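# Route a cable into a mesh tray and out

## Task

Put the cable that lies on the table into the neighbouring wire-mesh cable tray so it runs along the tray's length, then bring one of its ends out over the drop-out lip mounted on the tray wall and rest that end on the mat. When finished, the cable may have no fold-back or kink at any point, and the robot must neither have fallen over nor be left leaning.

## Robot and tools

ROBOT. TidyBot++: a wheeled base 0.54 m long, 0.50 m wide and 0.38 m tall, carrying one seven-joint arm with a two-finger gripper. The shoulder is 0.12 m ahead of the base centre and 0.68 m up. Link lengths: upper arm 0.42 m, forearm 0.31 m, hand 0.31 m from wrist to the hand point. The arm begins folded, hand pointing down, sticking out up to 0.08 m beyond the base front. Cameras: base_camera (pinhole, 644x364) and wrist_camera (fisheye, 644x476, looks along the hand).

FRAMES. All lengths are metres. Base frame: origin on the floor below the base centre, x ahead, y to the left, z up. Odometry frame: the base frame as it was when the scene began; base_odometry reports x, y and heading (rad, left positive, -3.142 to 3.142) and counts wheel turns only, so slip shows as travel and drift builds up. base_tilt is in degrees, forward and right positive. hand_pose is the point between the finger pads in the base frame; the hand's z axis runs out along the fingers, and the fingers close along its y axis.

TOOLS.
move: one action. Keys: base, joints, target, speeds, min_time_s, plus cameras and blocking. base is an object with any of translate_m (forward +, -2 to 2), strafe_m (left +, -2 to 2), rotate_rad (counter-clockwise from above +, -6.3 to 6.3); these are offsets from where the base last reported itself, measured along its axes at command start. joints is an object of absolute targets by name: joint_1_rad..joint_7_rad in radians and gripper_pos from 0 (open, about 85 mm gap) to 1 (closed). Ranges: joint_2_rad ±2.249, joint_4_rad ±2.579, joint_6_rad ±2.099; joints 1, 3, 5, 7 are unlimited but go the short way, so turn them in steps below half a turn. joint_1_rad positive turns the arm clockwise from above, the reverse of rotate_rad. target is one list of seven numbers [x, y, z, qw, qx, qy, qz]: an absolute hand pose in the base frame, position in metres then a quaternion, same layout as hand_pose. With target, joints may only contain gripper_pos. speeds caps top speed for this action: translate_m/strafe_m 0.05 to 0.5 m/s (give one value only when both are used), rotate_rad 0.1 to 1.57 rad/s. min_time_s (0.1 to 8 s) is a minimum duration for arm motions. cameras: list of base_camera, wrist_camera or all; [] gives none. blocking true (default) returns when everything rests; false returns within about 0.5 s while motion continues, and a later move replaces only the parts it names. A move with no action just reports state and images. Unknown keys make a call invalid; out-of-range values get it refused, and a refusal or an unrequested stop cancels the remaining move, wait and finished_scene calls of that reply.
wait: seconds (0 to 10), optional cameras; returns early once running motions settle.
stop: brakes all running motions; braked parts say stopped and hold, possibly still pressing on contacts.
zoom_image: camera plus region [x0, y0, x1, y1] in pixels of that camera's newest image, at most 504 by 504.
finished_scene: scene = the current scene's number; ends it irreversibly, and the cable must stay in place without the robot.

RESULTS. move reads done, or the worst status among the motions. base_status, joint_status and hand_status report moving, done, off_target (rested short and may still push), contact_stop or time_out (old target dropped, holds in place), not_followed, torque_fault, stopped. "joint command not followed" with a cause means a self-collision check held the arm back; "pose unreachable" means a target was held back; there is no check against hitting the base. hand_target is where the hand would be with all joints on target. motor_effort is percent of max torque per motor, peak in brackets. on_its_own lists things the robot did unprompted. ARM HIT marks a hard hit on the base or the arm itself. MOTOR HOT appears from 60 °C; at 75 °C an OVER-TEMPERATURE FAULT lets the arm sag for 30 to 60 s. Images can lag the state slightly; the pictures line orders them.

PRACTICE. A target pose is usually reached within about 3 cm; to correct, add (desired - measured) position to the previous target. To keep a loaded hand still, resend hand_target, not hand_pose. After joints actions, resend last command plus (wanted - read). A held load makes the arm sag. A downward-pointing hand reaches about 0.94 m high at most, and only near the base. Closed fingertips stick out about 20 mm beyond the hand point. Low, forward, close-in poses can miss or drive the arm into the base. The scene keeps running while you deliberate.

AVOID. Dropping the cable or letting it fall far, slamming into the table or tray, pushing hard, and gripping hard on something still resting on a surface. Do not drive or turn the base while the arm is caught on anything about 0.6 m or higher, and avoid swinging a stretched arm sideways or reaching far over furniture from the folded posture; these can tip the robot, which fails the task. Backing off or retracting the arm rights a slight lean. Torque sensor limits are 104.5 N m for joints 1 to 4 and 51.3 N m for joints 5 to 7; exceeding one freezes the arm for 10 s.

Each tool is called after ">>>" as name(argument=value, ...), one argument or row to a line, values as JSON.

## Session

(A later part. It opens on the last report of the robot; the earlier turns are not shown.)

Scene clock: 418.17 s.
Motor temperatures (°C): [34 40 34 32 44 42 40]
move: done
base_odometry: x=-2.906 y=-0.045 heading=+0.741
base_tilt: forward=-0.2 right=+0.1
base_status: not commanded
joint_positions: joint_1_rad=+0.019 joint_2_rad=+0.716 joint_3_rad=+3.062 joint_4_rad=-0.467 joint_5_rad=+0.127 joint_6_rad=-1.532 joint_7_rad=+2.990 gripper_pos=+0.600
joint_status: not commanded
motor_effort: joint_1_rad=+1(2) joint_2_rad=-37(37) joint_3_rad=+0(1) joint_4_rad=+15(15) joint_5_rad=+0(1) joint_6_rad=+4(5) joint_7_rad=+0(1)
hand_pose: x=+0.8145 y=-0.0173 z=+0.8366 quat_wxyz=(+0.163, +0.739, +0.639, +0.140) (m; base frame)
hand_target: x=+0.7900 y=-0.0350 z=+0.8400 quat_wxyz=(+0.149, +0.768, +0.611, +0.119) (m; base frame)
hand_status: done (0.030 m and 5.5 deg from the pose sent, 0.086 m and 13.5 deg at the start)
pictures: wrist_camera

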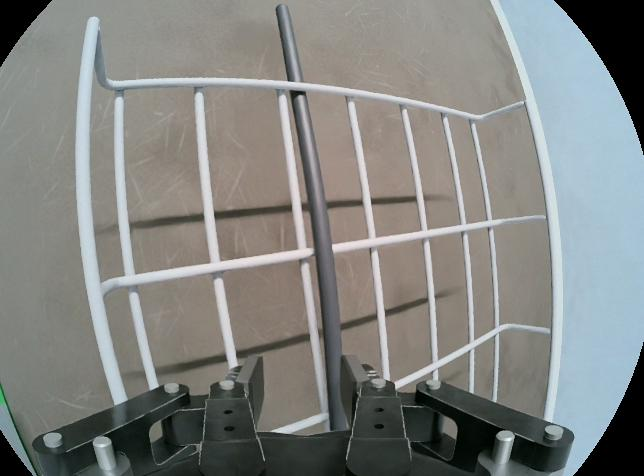

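>>> move(
  target=[0.858, -0.045, 0.797, 0.16, 0.723, 0.65, 0.145],
  min_time_s=1.5,
  cameras=["wrist_camera"],
)

>>> zoom_image(
  camera="wrist_camera",
  region=[220, 300, 400, 440],
)

Scene clock: 436.80 s.
move: done
base_odometry: x=-2.906 y=-0.045 heading=+0.741
base_tilt: forward=-0.2 right=+0.1
base_status: not commanded
joint_positions: joint_1_rad=+0.044 joint_2_rad=+0.821 joint_3_rad=+3.075 joint_4_rad=-0.322 joint_5_rad=+0.126 joint_6_rad=-1.533 joint_7_rad=+3.030 gripper_pos=+0.600
joint_status: not commanded
motor_effort: joint_1_rad=+1(2) joint_2_rad=-39(41) joint_3_rad=-1(1) joint_4_rad=+15(15) joint_5_rad=+0(1) joint_6_rad=+4(5) joint_7_rad=-1(1)
hand_pose: x=+0.8511 y=-0.0434 z=+0.8226 quat_wxyz=(+0.182, +0.736, +0.635, +0.146) (m; base frame)
hand_target: x=+0.8580 y=-0.0450 z=+0.7970 quat_wxyz=(+0.161, +0.726, +0.653, +0.146) (m; base frame)
hand_status: done (0.027 m and 3.4 deg from the pose sent, 0.065 m and 2.3 deg at the start)
pictures: wrist_camera

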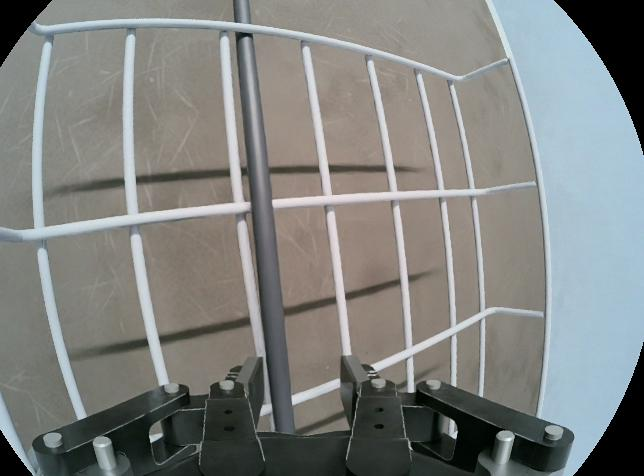

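Scaled by 2.800.

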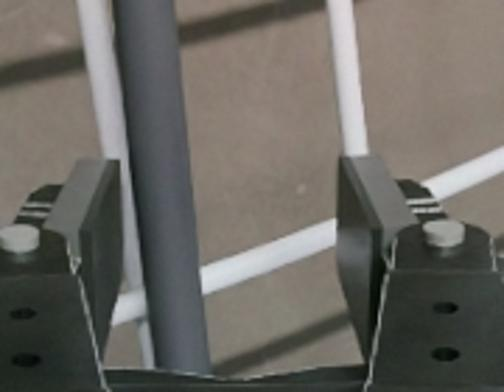

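>>> move(
  target=[0.880, -0.028, 0.795, 0.16, 0.723, 0.65, 0.145],
  min_time_s=1,
)

>>> move(
  target=[0.880, -0.028, 0.768, 0.16, 0.723, 0.65, 0.145],
  min_time_s=1,
  cameras=["wrist_camera"],
)

>>> zoom_image(
  camera="wrist_camera",
  region=[220, 300, 400, 440],
)

Scene clock: 453.40 s.
move: time_out
base_odometry: x=-2.906 y=-0.045 heading=+0.741
base_tilt: forward=-0.2 right=+0.1
base_status: not commanded
joint_positions: joint_1_rad=+0.036 joint_2_rad=+1.054 joint_3_rad=+3.376 joint_4_rad=+0.314 joint_5_rad=-0.119 joint_6_rad=-1.859 joint_7_rad=+3.032 gripper_pos=+0.600
joint_status: not commanded
motor_effort: joint_1_rad=+1(9) joint_2_rad=-41(54) joint_3_rad=-1(6) joint_4_rad=+11(16) joint_5_rad=+1(11) joint_6_rad=+5(14) joint_7_rad=+0(2)
hand_pose: x=+0.8576 y=-0.0406 z=+0.8519 quat_wxyz=(+0.227, +0.726, +0.631, +0.151) (m; base frame)
hand_target: x=+0.8572 y=-0.0382 z=+0.8386 quat_wxyz=(+0.215, +0.727, +0.635, +0.144) (m; base frame)
hand_status: time_out (0.062 m and 8.0 deg from the pose sent, 0.043 m and 3.4 deg at the start; a joint's target at an end of its range on 39 of 300 steps)
pictures: none

not run: a stop that you did not command came earlier in this reply.

Scaled by 2.800.
This view is cut from an older image: the scene may have changed since it was taken.

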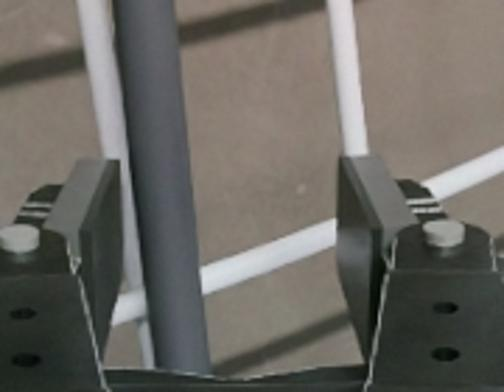

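>>> move(
  target=[0.855, -0.03, 0.83, 0.2126, 0.6744, 0.6744, 0.2126],
  min_time_s=1.2,
  cameras=["wrist_camera"],
)

>>> zoom_image(
  camera="wrist_camera",
  region=[220, 300, 400, 440],
)

Scene clock: 465.03 s.
move: done
base_odometry: x=-2.906 y=-0.045 heading=+0.741
base_tilt: forward=-0.3 right=+0.1
base_status: not commanded
joint_positions: joint_1_rad=+0.153 joint_2_rad=+1.124 joint_3_rad=+3.486 joint_4_rad=+0.696 joint_5_rad=-0.424 joint_6_rad=-1.892 joint_7_rad=+3.032 gripper_pos=+0.600
joint_status: not commanded
motor_effort: joint_1_rad=+3(4) joint_2_rad=-26(42) joint_3_rad=-4(4) joint_4_rad=+7(12) joint_5_rad=+1(1) joint_6_rad=+6(7) joint_7_rad=+0(1)
hand_pose: x=+0.8564 y=-0.0204 z=+0.9111 quat_wxyz=(+0.280, +0.647, +0.664, +0.249) (m; base frame)
hand_target: x=+0.8550 y=-0.0300 z=+0.8300 quat_wxyz=(+0.213, +0.674, +0.674, +0.213) (m; base frame)
hand_status: done (0.082 m and 9.4 deg from the pose sent, 0.024 m and 10.6 deg at the start)
pictures: wrist_camera

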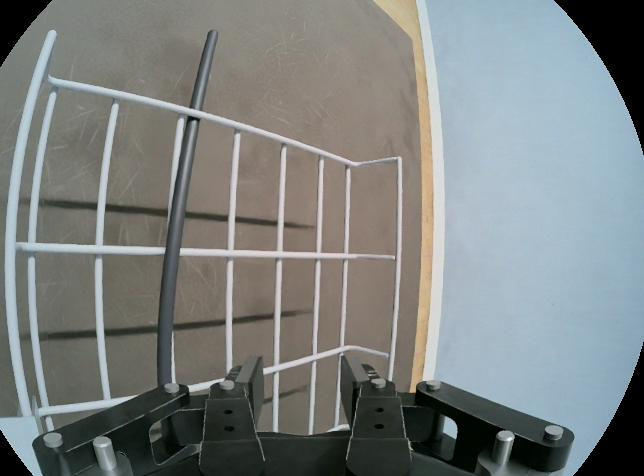

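Scaled by 2.800.

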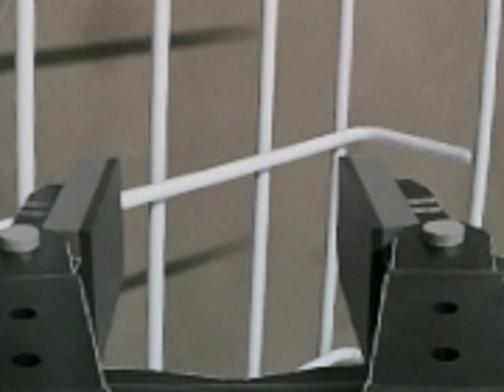

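>>> move(
  joints={"joint_1_rad":0,"joint_2_rad":0.2,"joint_3_rad":3.14,"joint_4_rad":-1.0,"joint_5_rad":0,"joint_6_rad":-1.3,"joint_7_rad":3.1},
  min_time_s=2,
  cameras=["wrist_camera"],
)

>>> move(
  target=[0.74, -0.08, 0.91, 0.183, 0.683, 0.683, 0.183],
  min_time_s=1.5,
  cameras=["wrist_camera"],
)

Scene clock: 481.63 s.
move: done
base_odometry: x=-2.906 y=-0.045 heading=+0.741
base_tilt: forward=-0.2 right=+0.1
base_status: not commanded
joint_positions: joint_1_rad=+0.019 joint_2_rad=+0.217 joint_3_rad=+3.154 joint_4_rad=-0.974 joint_5_rad=-0.066 joint_6_rad=-1.359 joint_7_rad=+3.044 gripper_pos=+0.600
joint_status: all done
motor_effort: joint_1_rad=+1(5) joint_2_rad=-23(46) joint_3_rad=+0(5) joint_4_rad=+15(16) joint_5_rad=-1(3) joint_6_rad=+5(7) joint_7_rad=+0(1)
hand_pose: x=+0.6755 y=+0.0047 z=+0.9518 quat_wxyz=(+0.176, +0.716, +0.633, +0.235) (m; base frame)
hand_target: x=+0.6819 y=+0.0022 z=+0.9587 quat_wxyz=(+0.218, +0.684, +0.657, +0.228) (m; base frame)
hand_status: not commanded
pictures: wrist_camera

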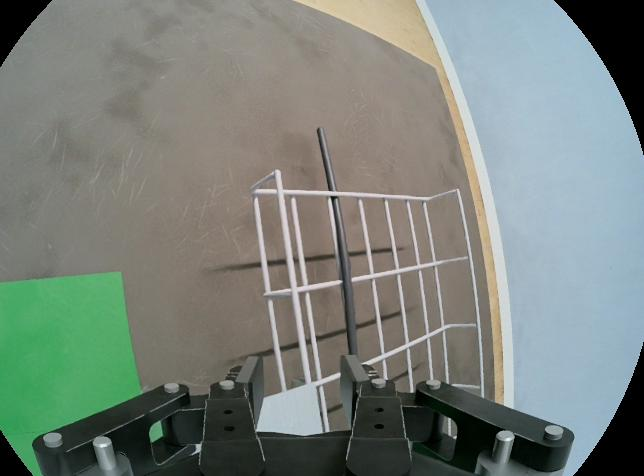

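Scene clock: 483.70 s.
move: done
base_odometry: x=-2.906 y=-0.045 heading=+0.741
base_tilt: forward=-0.2 right=+0.1
base_status: not commanded
joint_positions: joint_1_rad=+0.248 joint_2_rad=+0.420 joint_3_rad=+2.954 joint_4_rad=-0.757 joint_5_rad=-0.027 joint_6_rad=-1.374 joint_7_rad=+3.194 gripper_pos=+0.600
joint_status: not commanded
motor_effort: joint_1_rad=+1(2) joint_2_rad=-29(30) joint_3_rad=-1(2) joint_4_rad=+15(16) joint_5_rad=-1(2) joint_6_rad=+5(6) joint_7_rad=+0(1)
hand_pose: x=+0.7478 y=-0.0574 z=+0.9334 quat_wxyz=(+0.188, +0.690, +0.660, +0.231) (m; base frame)
hand_target: x=+0.7400 y=-0.0800 z=+0.9100 quat_wxyz=(+0.183, +0.683, +0.683, +0.183) (m; base frame)
hand_status: done (0.033 m and 6.2 deg from the pose sent, 0.114 m and 9.1 deg at the start)
pictures: wrist_camera

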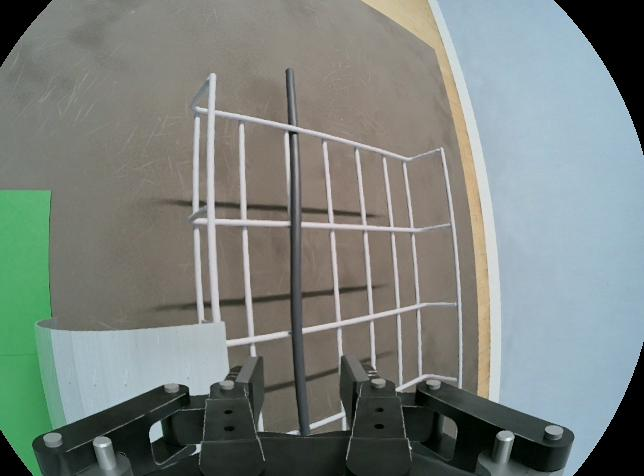

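>>> move(
  target=[0.81, -0.155, 0.86, 0.171, 0.686, 0.686, 0.171],
  joints={"gripper_pos":0.55},
  min_time_s=1.5,
)

>>> move(
  target=[0.86, -0.155, 0.80, 0.171, 0.686, 0.686, 0.171],
  min_time_s=1.5,
  cameras=["wrist_camera"],
)

Scene clock: 499.67 s.
move: done
base_odometry: x=-2.906 y=-0.045 heading=+0.741
base_tilt: forward=-0.2 right=+0.1
base_status: not commanded
joint_positions: joint_1_rad=+0.288 joint_2_rad=+0.720 joint_3_rad=+2.989 joint_4_rad=-0.347 joint_5_rad=-0.027 joint_6_rad=-1.517 joint_7_rad=+3.309 gripper_pos=+0.550
joint_status: all done
motor_effort: joint_1_rad=+1(2) joint_2_rad=-36(38) joint_3_rad=-2(2) joint_4_rad=+14(16) joint_5_rad=-2(2) joint_6_rad=+5(6) joint_7_rad=+0(1)
hand_pose: x=+0.8213 y=-0.1339 z=+0.8914 quat_wxyz=(+0.192, +0.687, +0.668, +0.211) (m; base frame)
hand_target: x=+0.8100 y=-0.1550 z=+0.8600 quat_wxyz=(+0.171, +0.686, +0.686, +0.171) (m; base frame)
hand_status: done (0.039 m and 5.5 deg from the pose sent, 0.137 m and 7.8 deg at the start)
pictures: none

Scene clock: 501.47 s.
move: done
base_odometry: x=-2.906 y=-0.045 heading=+0.741
base_tilt: forward=-0.2 right=+0.1
base_status: not commanded
joint_positions: joint_1_rad=+0.286 joint_2_rad=+0.846 joint_3_rad=+3.020 joint_4_rad=-0.260 joint_5_rad=-0.027 joint_6_rad=-1.517 joint_7_rad=+3.309 gripper_pos=+0.550
joint_status: not commanded
motor_effort: joint_1_rad=+2(2) joint_2_rad=-40(40) joint_3_rad=-2(2) joint_4_rad=+15(15) joint_5_rad=-2(2) joint_6_rad=+5(6) joint_7_rad=-1(1)
hand_pose: x=+0.8514 y=-0.1562 z=+0.8353 quat_wxyz=(+0.181, +0.701, +0.663, +0.193) (m; base frame)
hand_target: x=+0.8600 y=-0.1550 z=+0.8000 quat_wxyz=(+0.171, +0.686, +0.686, +0.171) (m; base frame)
hand_status: done (0.036 m and 4.2 deg from the pose sent, 0.102 m and 5.5 deg at the start)
pictures: wrist_camera

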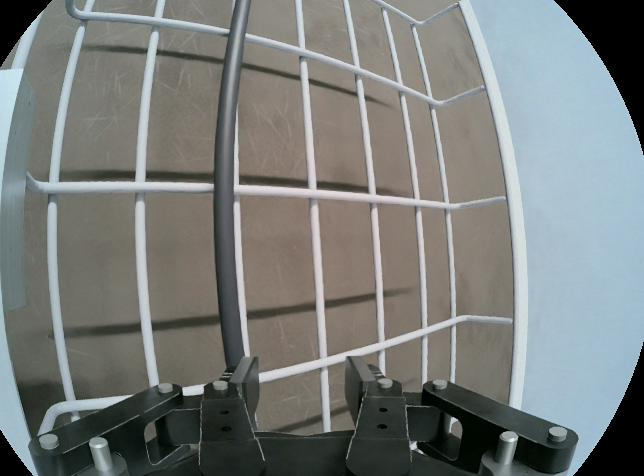

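>>> move(
  target=[0.80, -0.148, 0.845, 0.171, 0.686, 0.686, 0.171],
  min_time_s=1.5,
)

>>> move(
  target=[0.828, -0.148, 0.80, 0.171, 0.686, 0.686, 0.171],
  min_time_s=1.5,
  cameras=["wrist_camera"],
)

Scene clock: 512.87 s.
move: done
base_odometry: x=-2.906 y=-0.045 heading=+0.741
base_tilt: forward=-0.2 right=+0.1
base_status: not commanded
joint_positions: joint_1_rad=+0.309 joint_2_rad=+0.681 joint_3_rad=+2.953 joint_4_rad=-0.520 joint_5_rad=-0.027 joint_6_rad=-1.469 joint_7_rad=+3.309 gripper_pos=+0.550
joint_status: not commanded
motor_effort: joint_1_rad=+2(2) joint_2_rad=-34(39) joint_3_rad=-1(3) joint_4_rad=+13(15) joint_5_rad=-2(5) joint_6_rad=+3(5) joint_7_rad=-1(1)
hand_pose: x=+0.8045 y=-0.1225 z=+0.8522 quat_wxyz=(+0.152, +0.692, +0.678, +0.196) (m; base frame)
hand_target: x=+0.8000 y=-0.1480 z=+0.8450 quat_wxyz=(+0.171, +0.686, +0.686, +0.171) (m; base frame)
hand_status: done (0.027 m and 3.8 deg from the pose sent, 0.053 m and 4.2 deg at the start)
pictures: none

Scene clock: 514.67 s.
move: done
base_odometry: x=-2.906 y=-0.045 heading=+0.741
base_tilt: forward=-0.2 right=+0.1
base_status: not commanded
joint_positions: joint_1_rad=+0.312 joint_2_rad=+0.682 joint_3_rad=+2.940 joint_4_rad=-0.568 joint_5_rad=-0.014 joint_6_rad=-1.391 joint_7_rad=+3.309 gripper_pos=+0.550
joint_status: not commanded
motor_effort: joint_1_rad=+2(2) joint_2_rad=-35(36) joint_3_rad=-2(2) joint_4_rad=+14(15) joint_5_rad=-1(2) joint_6_rad=+3(6) joint_7_rad=-1(1)
hand_pose: x=+0.8178 y=-0.1235 z=+0.8430 quat_wxyz=(+0.165, +0.689, +0.676, +0.203) (m; base frame)
hand_target: x=+0.8280 y=-0.1480 z=+0.8000 quat_wxyz=(+0.171, +0.686, +0.686, +0.171) (m; base frame)
hand_status: done (0.051 m and 3.9 deg from the pose sent, 0.063 m and 3.8 deg at the start)
pictures: wrist_camera

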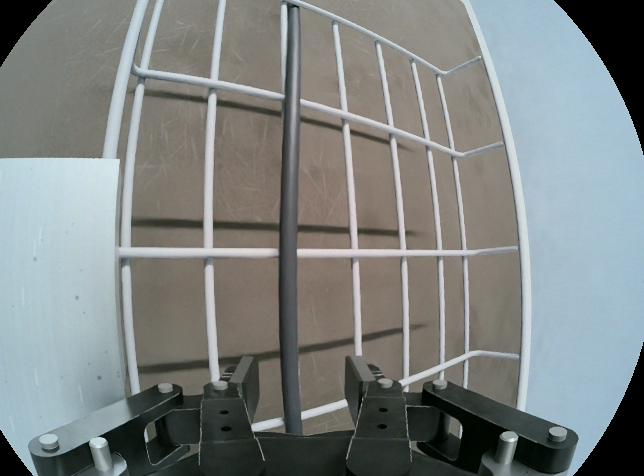

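>>> move(
  target=[0.838, -0.155, 0.763, 0.171, 0.686, 0.686, 0.171],
  min_time_s=1.5,
  cameras=["wrist_camera"],
)

>>> zoom_image(
  camera="wrist_camera",
  region=[220, 300, 400, 440],
)

Scene clock: 520.53 s.
move: done
base_odometry: x=-2.906 y=-0.045 heading=+0.741
base_tilt: forward=-0.2 right=+0.1
base_status: not commanded
joint_positions: joint_1_rad=+0.323 joint_2_rad=+0.682 joint_3_rad=+2.906 joint_4_rad=-0.638 joint_5_rad=+0.005 joint_6_rad=-1.274 joint_7_rad=+3.309 gripper_pos=+0.550
joint_status: not commanded
motor_effort: joint_1_rad=+2(2) joint_2_rad=-30(35) joint_3_rad=-1(2) joint_4_rad=+11(14) joint_5_rad=-1(2) joint_6_rad=+2(4) joint_7_rad=+0(1)
hand_pose: x=+0.8366 y=-0.1227 z=+0.8311 quat_wxyz=(+0.183, +0.683, +0.673, +0.218) (m; base frame)
hand_target: x=+0.8380 y=-0.1550 z=+0.7630 quat_wxyz=(+0.171, +0.686, +0.686, +0.171) (m; base frame)
hand_status: done (0.075 m and 5.8 deg from the pose sent, 0.088 m and 3.9 deg at the start)
pictures: wrist_camera

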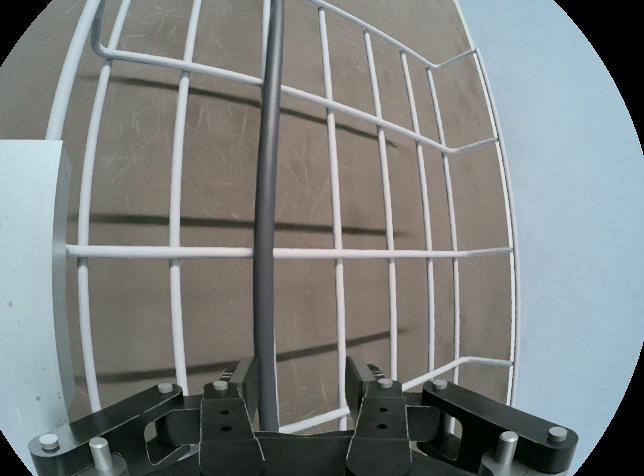

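Scaled by 2.800.

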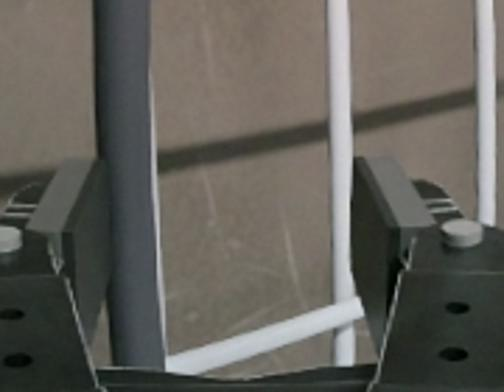

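>>> move(
  target=[0.79, -0.138, 0.85, 0.171, 0.686, 0.686, 0.171],
  joints={"gripper_pos":0.68},
  min_time_s=1.5,
)

>>> move(
  target=[0.815, -0.138, 0.79, 0.171, 0.686, 0.686, 0.171],
  min_time_s=1.5,
  cameras=["wrist_camera"],
)

>>> zoom_image(
  camera="wrist_camera",
  region=[220, 300, 400, 440],
)

Scene clock: 535.40 s.
move: done
base_odometry: x=-2.906 y=-0.045 heading=+0.741
base_tilt: forward=-0.2 right=+0.1
base_status: not commanded
joint_positions: joint_1_rad=+0.324 joint_2_rad=+0.647 joint_3_rad=+2.915 joint_4_rad=-0.631 joint_5_rad=+0.005 joint_6_rad=-1.358 joint_7_rad=+3.309 gripper_pos=+0.680
joint_status: all done
motor_effort: joint_1_rad=+2(2) joint_2_rad=-34(35) joint_3_rad=-2(2) joint_4_rad=+15(15) joint_5_rad=-2(2) joint_6_rad=+4(5) joint_7_rad=+0(1)
hand_pose: x=+0.8103 y=-0.1210 z=+0.8447 quat_wxyz=(+0.169, +0.686, +0.679, +0.202) (m; base frame)
hand_target: x=+0.7900 y=-0.1380 z=+0.8500 quat_wxyz=(+0.171, +0.686, +0.686, +0.171) (m; base frame)
hand_status: done (0.027 m and 3.6 deg from the pose sent, 0.053 m and 5.8 deg at the start)
pictures: none

Scene clock: 537.20 s.
move: off_target
base_odometry: x=-2.906 y=-0.045 heading=+0.741
base_tilt: forward=-0.2 right=+0.1
base_status: not commanded
joint_positions: joint_1_rad=+0.325 joint_2_rad=+0.638 joint_3_rad=+2.904 joint_4_rad=-0.687 joint_5_rad=+0.008 joint_6_rad=-1.276 joint_7_rad=+3.309 gripper_pos=+0.680
joint_status: not commanded
motor_effort: joint_1_rad=+1(2) joint_2_rad=-27(35) joint_3_rad=-2(2) joint_4_rad=+9(15) joint_5_rad=-2(3) joint_6_rad=+0(4) joint_7_rad=-1(1)
hand_pose: x=+0.8211 y=-0.1168 z=+0.8390 quat_wxyz=(+0.182, +0.680, +0.677, +0.213) (m; base frame)
hand_target: x=+0.8150 y=-0.1380 z=+0.7900 quat_wxyz=(+0.171, +0.686, +0.686, +0.171) (m; base frame)
hand_status: off_target (0.054 m and 5.1 deg from the pose sent, 0.057 m and 3.6 deg at the start)
pictures: wrist_camera

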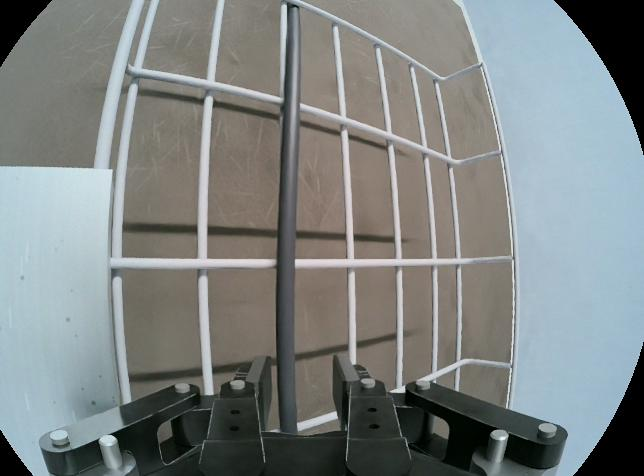

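Scaled by 2.800.

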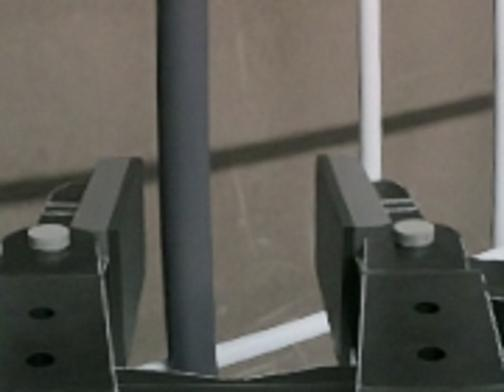

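>>> move(
  target=[0.76, -0.138, 0.89, 0.1228, 0.6964, 0.6964, 0.1228],
  min_time_s=1.5,
  cameras=["wrist_camera"],
)

>>> move(
  target=[0.56, -0.05, 0.89, 0.0, 0.7071, 0.7071, 0.0],
  min_time_s=1.5,
  cameras=["wrist_camera"],
)

Scene clock: 561.77 s.
move: time_out
base_odometry: x=-2.906 y=-0.045 heading=+0.741
base_tilt: forward=-0.2 right=+0.1
base_status: not commanded
joint_positions: joint_1_rad=+0.322 joint_2_rad=+0.750 joint_3_rad=+3.081 joint_4_rad=-0.143 joint_5_rad=-0.046 joint_6_rad=-1.933 joint_7_rad=+3.309 gripper_pos=+0.680
joint_status: not commanded
motor_effort: joint_1_rad=+1(6) joint_2_rad=-35(48) joint_3_rad=-1(2) joint_4_rad=+12(16) joint_5_rad=-1(4) joint_6_rad=+3(6) joint_7_rad=-1(1)
hand_pose: x=+0.7242 y=-0.1660 z=+0.8924 quat_wxyz=(+0.112, +0.730, +0.664, +0.118) (m; base frame)
hand_target: x=+0.7247 y=-0.1661 z=+0.8908 quat_wxyz=(+0.111, +0.730, +0.664, +0.118) (m; base frame)
hand_status: time_out (0.046 m and 5.5 deg from the pose sent, 0.082 m and 12.7 deg at the start; a joint's target at an end of its range on 87 of 300 steps)
pictures: wrist_camera

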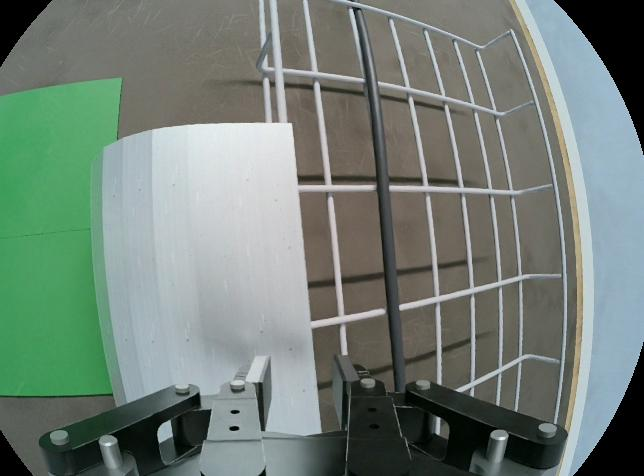

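not run: a stop that you did not command came earlier in this reply.

>>> move(
  base={"translate_m":0.03},
)

>>> move(
  target=[0.76, -0.12, 0.845, 0.1228, 0.6964, 0.6964, 0.1228],
  min_time_s=1.5,
  cameras=["wrist_camera"],
)

Scene clock: 570.53 s.
move: done
base_odometry: x=-2.884 y=-0.025 heading=+0.741
base_tilt: forward=-0.2 right=+0.1
base_status: done
joint_positions: joint_1_rad=+0.321 joint_2_rad=+0.750 joint_3_rad=+3.081 joint_4_rad=-0.143 joint_5_rad=-0.046 joint_6_rad=-1.933 joint_7_rad=+3.309 gripper_pos=+0.680
joint_status: not commanded
motor_effort: joint_1_rad=+1(3) joint_2_rad=-35(40) joint_3_rad=-1(2) joint_4_rad=+12(14) joint_5_rad=-1(2) joint_6_rad=+3(4) joint_7_rad=+0(1)
hand_pose: x=+0.7242 y=-0.1658 z=+0.8926 quat_wxyz=(+0.112, +0.729, +0.664, +0.118) (m; base frame)
hand_target: x=+0.7247 y=-0.1661 z=+0.8908 quat_wxyz=(+0.111, +0.730, +0.664, +0.118) (m; base frame)
hand_status: not commanded
pictures: none

Scene clock: 572.37 s.
move: done
base_odometry: x=-2.884 y=-0.025 heading=+0.741
base_tilt: forward=-0.2 right=+0.1
base_status: not commanded
joint_positions: joint_1_rad=+0.281 joint_2_rad=+0.677 joint_3_rad=+2.991 joint_4_rad=-0.475 joint_5_rad=-0.016 joint_6_rad=-1.689 joint_7_rad=+3.309 gripper_pos=+0.680
joint_status: not commanded
motor_effort: joint_1_rad=+1(2) joint_2_rad=-35(36) joint_3_rad=-1(3) joint_4_rad=+14(15) joint_5_rad=-2(5) joint_6_rad=+4(4) joint_7_rad=+0(1)
hand_pose: x=+0.7495 y=-0.1127 z=+0.8449 quat_wxyz=(+0.092, +0.700, +0.696, +0.133) (m; base frame)
hand_target: x=+0.7600 y=-0.1200 z=+0.8450 quat_wxyz=(+0.123, +0.696, +0.696, +0.123) (m; base frame)
hand_status: done (0.013 m and 3.7 deg from the pose sent, 0.075 m and 5.4 deg at the start)
pictures: wrist_camera

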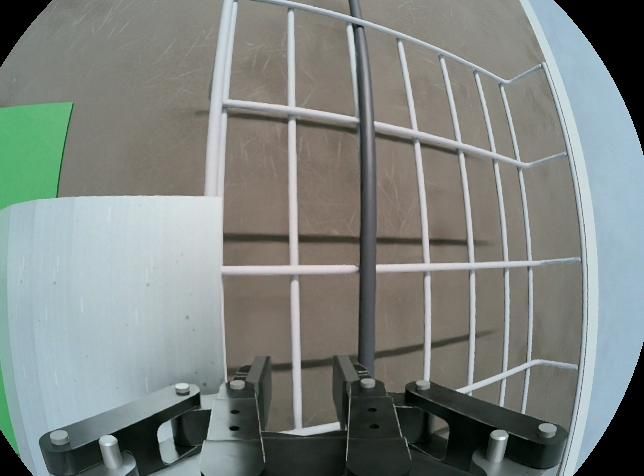

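>>> move(
  target=[0.805, -0.12, 0.81, 0.1228, 0.6964, 0.6964, 0.1228],
  min_time_s=1.5,
  cameras=["wrist_camera"],
)

>>> zoom_image(
  camera="wrist_camera",
  region=[220, 300, 400, 440],
)

Scene clock: 580.47 s.
move: done
base_odometry: x=-2.884 y=-0.025 heading=+0.741
base_tilt: forward=-0.2 right=+0.1
base_status: not commanded
joint_positions: joint_1_rad=+0.244 joint_2_rad=+0.777 joint_3_rad=+3.019 joint_4_rad=-0.334 joint_5_rad=-0.016 joint_6_rad=-1.689 joint_7_rad=+3.309 gripper_pos=+0.680
joint_status: not commanded
motor_effort: joint_1_rad=+1(2) joint_2_rad=-37(39) joint_3_rad=-1(2) joint_4_rad=+14(15) joint_5_rad=-2(2) joint_6_rad=+4(4) joint_7_rad=-1(1)
hand_pose: x=+0.7890 y=-0.1119 z=+0.8317 quat_wxyz=(+0.110, +0.695, +0.696, +0.141) (m; base frame)
hand_target: x=+0.8050 y=-0.1200 z=+0.8100 quat_wxyz=(+0.123, +0.696, +0.696, +0.123) (m; base frame)
hand_status: done (0.028 m and 2.5 deg from the pose sent, 0.066 m and 3.7 deg at the start)
pictures: wrist_camera

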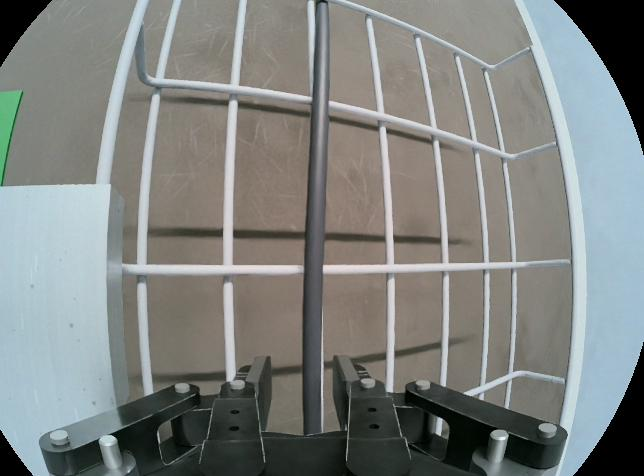

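Scaled by 2.800.

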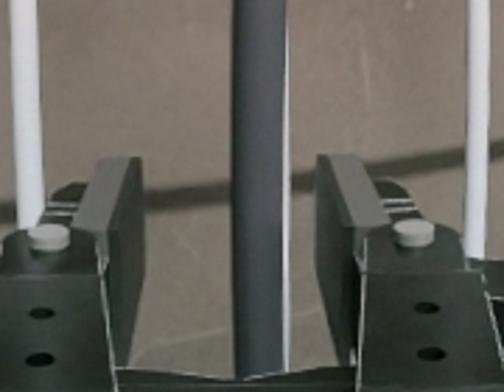

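>>> move(
  target=[0.82, -0.12, 0.772, 0.1228, 0.6964, 0.6964, 0.1228],
  min_time_s=1.5,
  cameras=["wrist_camera"],
)

>>> zoom_image(
  camera="wrist_camera",
  region=[220, 300, 400, 440],
)

Scene clock: 587.57 s.
move: done
base_odometry: x=-2.884 y=-0.025 heading=+0.741
base_tilt: forward=-0.2 right=+0.1
base_status: not commanded
joint_positions: joint_1_rad=+0.244 joint_2_rad=+0.777 joint_3_rad=+3.007 joint_4_rad=-0.418 joint_5_rad=-0.007 joint_6_rad=-1.590 joint_7_rad=+3.309 gripper_pos=+0.680
joint_status: not commanded
motor_effort: joint_1_rad=+1(2) joint_2_rad=-38(39) joint_3_rad=-1(2) joint_4_rad=+14(15) joint_5_rad=-2(2) joint_6_rad=+4(4) joint_7_rad=-1(1)
hand_pose: x=+0.8047 y=-0.1105 z=+0.8097 quat_wxyz=(+0.116, +0.693, +0.696, +0.146) (m; base frame)
hand_target: x=+0.8200 y=-0.1200 z=+0.7720 quat_wxyz=(+0.123, +0.696, +0.696, +0.123) (m; base frame)
hand_status: done (0.042 m and 2.7 deg from the pose sent, 0.068 m and 2.5 deg at the start)
pictures: wrist_camera

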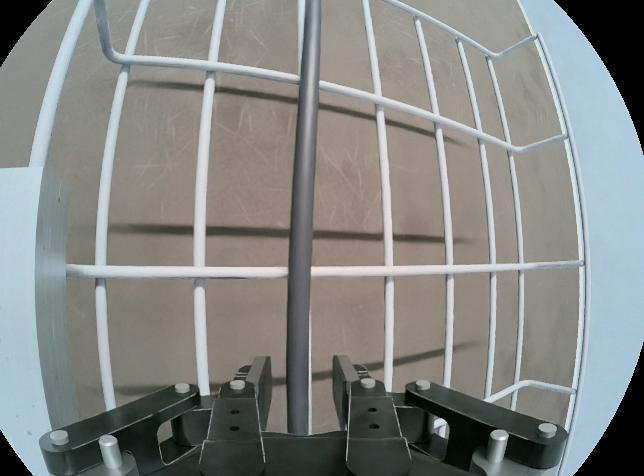

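Scaled by 2.800.

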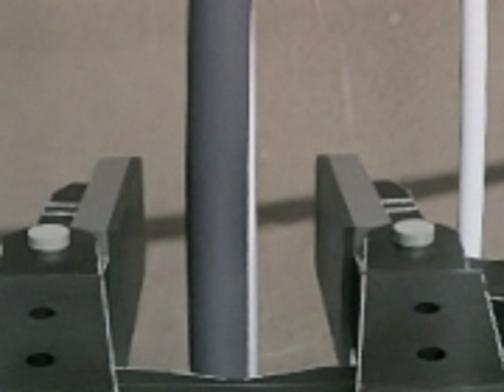

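Nearly there. A bit lower, then grip.

>>> move(
  target=[0.816, -0.12, 0.752, 0.1228, 0.6964, 0.6964, 0.1228],
  min_time_s=1,
)

>>> move(
  joints={"gripper_pos":0.94},
  cameras=["wrist_camera"],
)

>>> zoom_image(
  camera="wrist_camera",
  region=[220, 300, 400, 440],
)

Scene clock: 592.70 s.
move: done
base_odometry: x=-2.884 y=-0.025 heading=+0.741
base_tilt: forward=-0.2 right=+0.1
base_status: not commanded
joint_positions: joint_1_rad=+0.247 joint_2_rad=+0.758 joint_3_rad=+2.967 joint_4_rad=-0.547 joint_5_rad=+0.024 joint_6_rad=-1.482 joint_7_rad=+3.309 gripper_pos=+0.680
joint_status: not commanded
motor_effort: joint_1_rad=+0(2) joint_2_rad=-30(39) joint_3_rad=-2(2) joint_4_rad=+11(15) joint_5_rad=-2(2) joint_6_rad=+4(4) joint_7_rad=-1(1)
hand_pose: x=+0.8102 y=-0.1015 z=+0.7831 quat_wxyz=(+0.116, +0.687, +0.703, +0.145) (m; base frame)
hand_target: x=+0.8160 y=-0.1200 z=+0.7520 quat_wxyz=(+0.123, +0.696, +0.696, +0.123) (m; base frame)
hand_status: done (0.037 m and 3.0 deg from the pose sent, 0.060 m and 2.7 deg at the start)
pictures: none

Scene clock: 593.37 s.
move: done
base_odometry: x=-2.884 y=-0.025 heading=+0.741
base_tilt: forward=-0.2 right=+0.1
base_status: not commanded
joint_positions: joint_1_rad=+0.247 joint_2_rad=+0.758 joint_3_rad=+2.964 joint_4_rad=-0.553 joint_5_rad=+0.024 joint_6_rad=-1.457 joint_7_rad=+3.309 gripper_pos=+0.930
joint_status: all done
motor_effort: joint_1_rad=+1(2) joint_2_rad=-34(37) joint_3_rad=-1(2) joint_4_rad=+12(14) joint_5_rad=-1(2) joint_6_rad=+1(4) joint_7_rad=+0(1)
hand_pose: x=+0.8163 y=-0.1008 z=+0.7837 quat_wxyz=(+0.123, +0.685, +0.702, +0.152) (m; base frame)
hand_target: x=+0.8160 y=-0.1200 z=+0.7520 quat_wxyz=(+0.123, +0.696, +0.696, +0.123) (m; base frame)
hand_status: not commanded
pictures: wrist_camera

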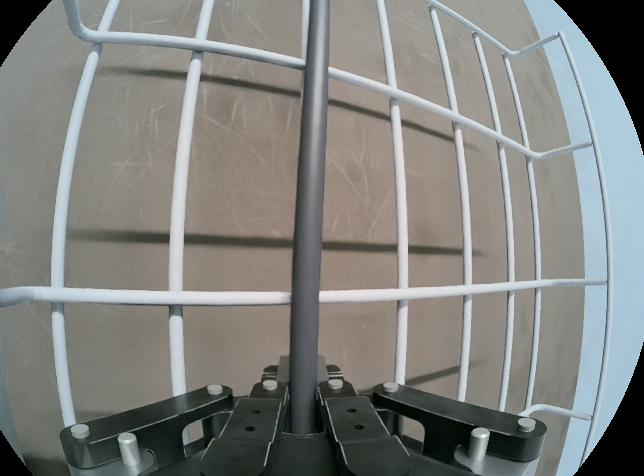

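Scaled by 2.800.

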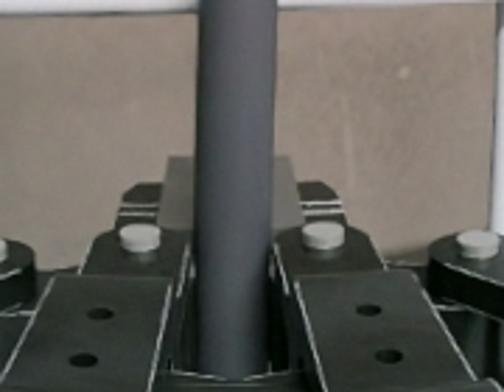

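>>> move(
  target=[0.812, -0.12, 0.80, 0.1228, 0.6964, 0.6964, 0.1228],
  min_time_s=1.5,
  cameras=["wrist_camera"],
)

Scene clock: 599.63 s.
move: done
base_odometry: x=-2.884 y=-0.025 heading=+0.741
base_tilt: forward=-0.2 right=+0.1
base_status: not commanded
joint_positions: joint_1_rad=+0.223 joint_2_rad=+0.817 joint_3_rad=+3.010 joint_4_rad=-0.367 joint_5_rad=+0.024 joint_6_rad=-1.610 joint_7_rad=+3.309 gripper_pos=+0.930
joint_status: not commanded
motor_effort: joint_1_rad=+4(4) joint_2_rad=-43(44) joint_3_rad=+0(2) joint_4_rad=+19(19) joint_5_rad=+1(1) joint_6_rad=+9(9) joint_7_rad=+0(1)
hand_pose: x=+0.8127 y=-0.1098 z=+0.7990 quat_wxyz=(+0.119, +0.691, +0.700, +0.132) (m; base frame)
hand_target: x=+0.8120 y=-0.1200 z=+0.8000 quat_wxyz=(+0.123, +0.696, +0.696, +0.123) (m; base frame)
hand_status: done (0.010 m and 1.4 deg from the pose sent, 0.026 m and 3.6 deg at the start)
pictures: wrist_camera

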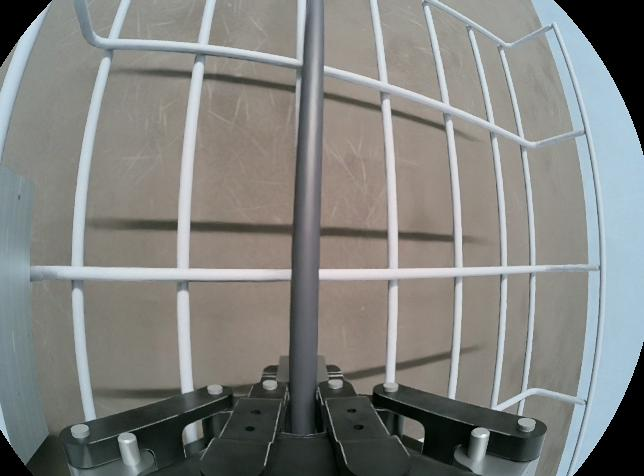

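>>> move(
  target=[0.805, -0.22, 0.835, 0.1228, 0.6964, 0.6964, 0.1228],
  min_time_s=2.5,
  cameras=["wrist_camera"],
)

Scene clock: 605.53 s.
move: off_target
base_odometry: x=-2.884 y=-0.025 heading=+0.741
base_tilt: forward=-0.2 right=+0.1
base_status: not commanded
joint_positions: joint_1_rad=+0.491 joint_2_rad=+0.900 joint_3_rad=+2.879 joint_4_rad=-0.104 joint_5_rad=+0.000 joint_6_rad=-1.754 joint_7_rad=+3.312 gripper_pos=+0.930
joint_status: not commanded
motor_effort: joint_1_rad=+1(14) joint_2_rad=-40(49) joint_3_rad=-2(7) joint_4_rad=+13(24) joint_5_rad=-3(14) joint_6_rad=+4(19) joint_7_rad=-1(1)
hand_pose: x=+0.7790 y=-0.2543 z=+0.8354 quat_wxyz=(+0.119, +0.754, +0.619, +0.188) (m; base frame)
hand_target: x=+0.7659 y=-0.2653 z=+0.8354 quat_wxyz=(+0.122, +0.749, +0.630, +0.166) (m; base frame)
hand_status: off_target (0.043 m and 13.4 deg from the pose sent, 0.116 m and 1.4 deg at the start; a joint's target at an end of its range on 12 of 80 steps)
pictures: wrist_camera

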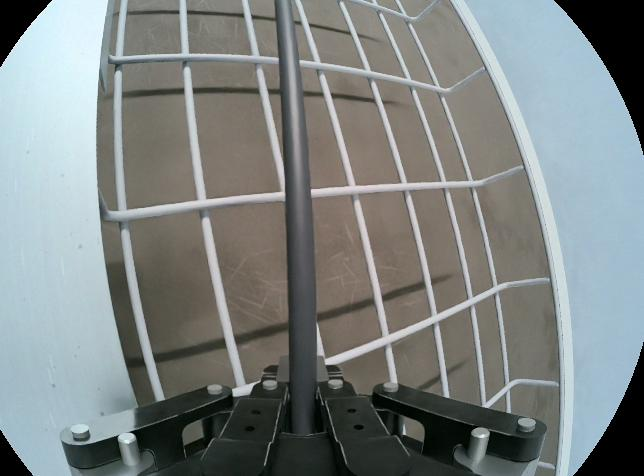

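>>> move(
  target=[0.76, -0.23, 0.91, 0.1893, 0.7593, 0.604, 0.1505],
  min_time_s=2,
  cameras=["wrist_camera"],
)

Scene clock: 619.80 s.
move: time_out
base_odometry: x=-2.884 y=-0.025 heading=+0.741
base_tilt: forward=-0.2 right=+0.1
base_status: not commanded
joint_positions: joint_1_rad=+0.380 joint_2_rad=+0.816 joint_3_rad=+3.155 joint_4_rad=+0.009 joint_5_rad=-0.069 joint_6_rad=-1.755 joint_7_rad=+3.300 gripper_pos=+0.930
joint_status: not commanded
motor_effort: joint_1_rad=+2(4) joint_2_rad=-37(41) joint_3_rad=+0(2) joint_4_rad=+13(14) joint_5_rad=+0(4) joint_6_rad=+6(7) joint_7_rad=+0(1)
hand_pose: x=+0.7796 y=-0.2438 z=+0.9275 quat_wxyz=(+0.236, +0.740, +0.608, +0.163) (m; base frame)
hand_target: x=+0.7821 y=-0.2437 z=+0.9282 quat_wxyz=(+0.238, +0.741, +0.605, +0.167) (m; base frame)
hand_status: time_out (0.030 m and 6.0 deg from the pose sent, 0.081 m and 9.3 deg at the start; a joint's target at an end of its range on 3 of 300 steps)
pictures: wrist_camera

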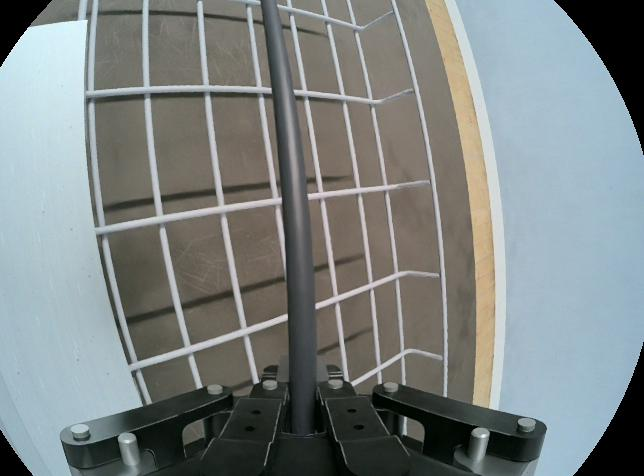

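>>> move(
  target=[0.64, -0.20, 0.94, 0.1163, 0.5244, 0.823, 0.1825],
  min_time_s=3,
  cameras=["wrist_camera"],
)

Scene clock: 627.97 s.
move: off_target
base_odometry: x=-2.884 y=-0.025 heading=+0.741
base_tilt: forward=-0.2 right=+0.1
base_status: not commanded
joint_positions: joint_1_rad=+0.571 joint_2_rad=+0.855 joint_3_rad=+3.188 joint_4_rad=+0.384 joint_5_rad=-0.527 joint_6_rad=-2.042 joint_7_rad=+3.648 gripper_pos=+0.930
joint_status: not commanded
motor_effort: joint_1_rad=+1(2) joint_2_rad=-35(39) joint_3_rad=-2(3) joint_4_rad=+9(13) joint_5_rad=-3(3) joint_6_rad=+6(7) joint_7_rad=+0(1)
hand_pose: x=+0.7077 y=-0.2197 z=+0.9979 quat_wxyz=(+0.249, +0.554, +0.760, +0.231) (m; base frame)
hand_target: x=+0.7002 y=-0.2124 z=+0.9714 quat_wxyz=(+0.214, +0.521, +0.794, +0.227) (m; base frame)
hand_status: off_target (0.091 m and 18.1 deg from the pose sent, 0.147 m and 37.7 deg at the start; a joint's target at an end of its range on 91 of 91 steps)
pictures: wrist_camera

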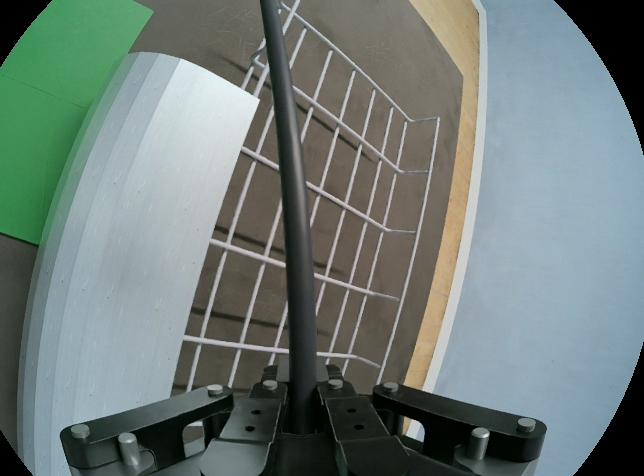

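>>> move(
  joints={"joint_1_rad":0.35,"joint_2_rad":0.3,"joint_3_rad":3.14,"joint_4_rad":-0.85,"joint_5_rad":0,"joint_6_rad":-1.6,"joint_7_rad":4.1},
  min_time_s=3,
  cameras=["wrist_camera"],
)

Scene clock: 640.27 s.
move: done
base_odometry: x=-2.884 y=-0.025 heading=+0.741
base_tilt: forward=-0.2 right=+0.1
base_status: not commanded
joint_positions: joint_1_rad=+0.373 joint_2_rad=+0.326 joint_3_rad=+3.157 joint_4_rad=-0.828 joint_5_rad=-0.066 joint_6_rad=-1.659 joint_7_rad=+4.042 gripper_pos=+0.930
joint_status: all done
motor_effort: joint_1_rad=+1(2) joint_2_rad=-26(36) joint_3_rad=+0(3) joint_4_rad=+15(16) joint_5_rad=-1(4) joint_6_rad=+3(7) joint_7_rad=+0(1)
hand_pose: x=+0.6114 y=-0.1761 z=+0.9133 quat_wxyz=(+0.157, +0.490, +0.856, +0.052) (m; base frame)
hand_target: x=+0.6176 y=-0.1798 z=+0.9245 quat_wxyz=(+0.193, +0.453, +0.870, +0.026) (m; base frame)
hand_status: not commanded
pictures: wrist_camera

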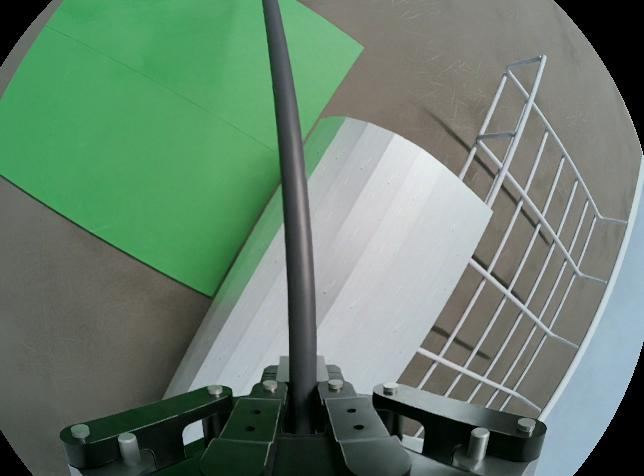

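>>> move(
  target=[0.50, -0.13, 0.86, 0, 0.342, 0.9397, 0],
  min_time_s=2.5,
  cameras=["wrist_camera"],
)

>>> move(
  target=[0.46, -0.11, 0.76, 0, 0.342, 0.9397, 0],
  min_time_s=2.5,
  cameras=["wrist_camera"],
)

Scene clock: 648.57 s.
move: done
base_odometry: x=-2.884 y=-0.025 heading=+0.741
base_tilt: forward=-0.2 right=+0.1
base_status: not commanded
joint_positions: joint_1_rad=+0.463 joint_2_rad=+0.272 joint_3_rad=+2.948 joint_4_rad=-1.045 joint_5_rad=-0.007 joint_6_rad=-1.769 joint_7_rad=+4.240 gripper_pos=+0.930
joint_status: not commanded
motor_effort: joint_1_rad=+1(1) joint_2_rad=-23(26) joint_3_rad=-2(2) joint_4_rad=+14(15) joint_5_rad=-2(2) joint_6_rad=+1(4) joint_7_rad=+0(1)
hand_pose: x=+0.5328 y=-0.1230 z=+0.8578 quat_wxyz=(+0.027, +0.365, +0.930, +0.032) (m; base frame)
hand_target: x=+0.5000 y=-0.1300 z=+0.8600 quat_wxyz=(+0.000, +0.342, +0.940, +0.000) (m; base frame)
hand_status: done (0.034 m and 5.6 deg from the pose sent, 0.132 m and 27.3 deg at the start)
pictures: wrist_camera

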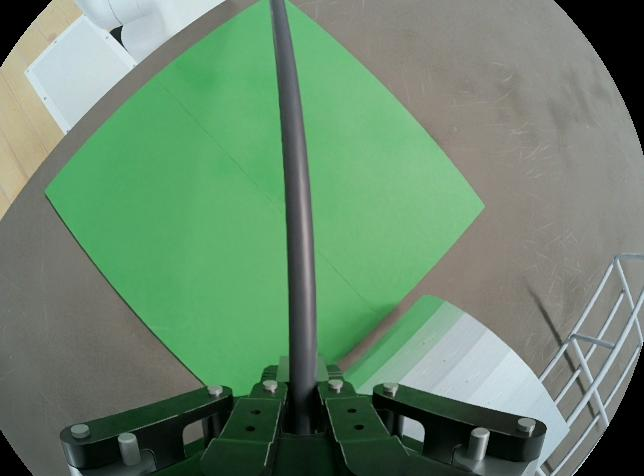

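Scene clock: 651.37 s.
move: done
base_odometry: x=-2.884 y=-0.025 heading=+0.741
base_tilt: forward=-0.2 right=+0.1
base_status: not commanded
joint_positions: joint_1_rad=+0.355 joint_2_rad=+0.128 joint_3_rad=+3.113 joint_4_rad=-1.527 joint_5_rad=-0.007 joint_6_rad=-1.530 joint_7_rad=+4.271 gripper_pos=+0.930
joint_status: not commanded
motor_effort: joint_1_rad=+1(1) joint_2_rad=-18(23) joint_3_rad=-1(2) joint_4_rad=+13(14) joint_5_rad=-2(3) joint_6_rad=-2(2) joint_7_rad=-1(1)
hand_pose: x=+0.4544 y=-0.1104 z=+0.7617 quat_wxyz=(-0.022, +0.375, +0.927, +0.004) (m; base frame)
hand_target: x=+0.4600 y=-0.1100 z=+0.7600 quat_wxyz=(+0.000, +0.342, +0.940, +0.000) (m; base frame)
hand_status: done (0.006 m and 4.8 deg from the pose sent, 0.123 m and 5.6 deg at the start)
pictures: wrist_camera

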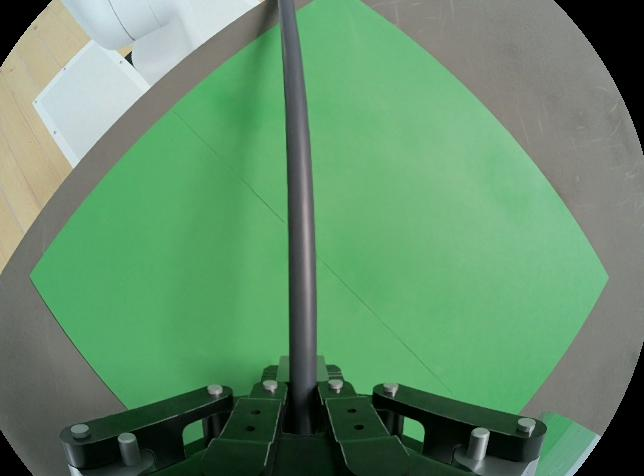

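>>> move(
  target=[0.505, -0.205, 0.775, 0, 0.423, 0.906, 0],
  min_time_s=2.5,
  cameras=["wrist_camera"],
)

Scene clock: 662.63 s.
move: done
base_odometry: x=-2.884 y=-0.025 heading=+0.741
base_tilt: forward=-0.2 right=+0.1
base_status: not commanded
joint_positions: joint_1_rad=+0.611 joint_2_rad=+0.270 joint_3_rad=+2.948 joint_4_rad=-1.286 joint_5_rad=-0.003 joint_6_rad=-1.531 joint_7_rad=+4.271 gripper_pos=+0.930
joint_status: not commanded
motor_effort: joint_1_rad=+2(2) joint_2_rad=-23(23) joint_3_rad=-1(1) joint_4_rad=+15(15) joint_5_rad=-1(2) joint_6_rad=+2(2) joint_7_rad=-1(1)
hand_pose: x=+0.5195 y=-0.1836 z=+0.7839 quat_wxyz=(+0.029, +0.419, +0.907, +0.027) (m; base frame)
hand_target: x=+0.5050 y=-0.2050 z=+0.7750 quat_wxyz=(+0.000, +0.423, +0.906, +0.000) (m; base frame)
hand_status: done (0.027 m and 4.6 deg from the pose sent, 0.108 m and 6.5 deg at the start)
pictures: wrist_camera

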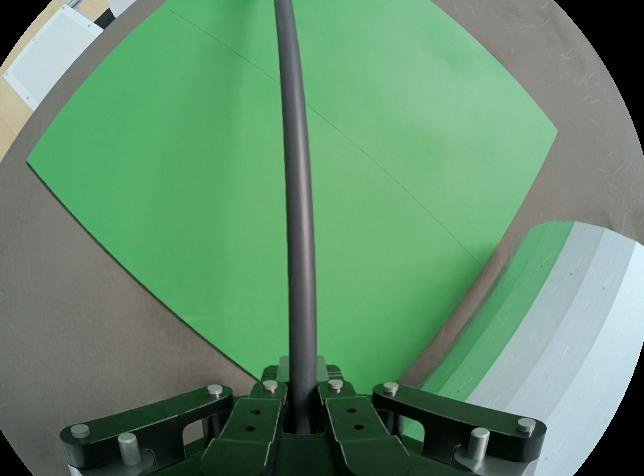

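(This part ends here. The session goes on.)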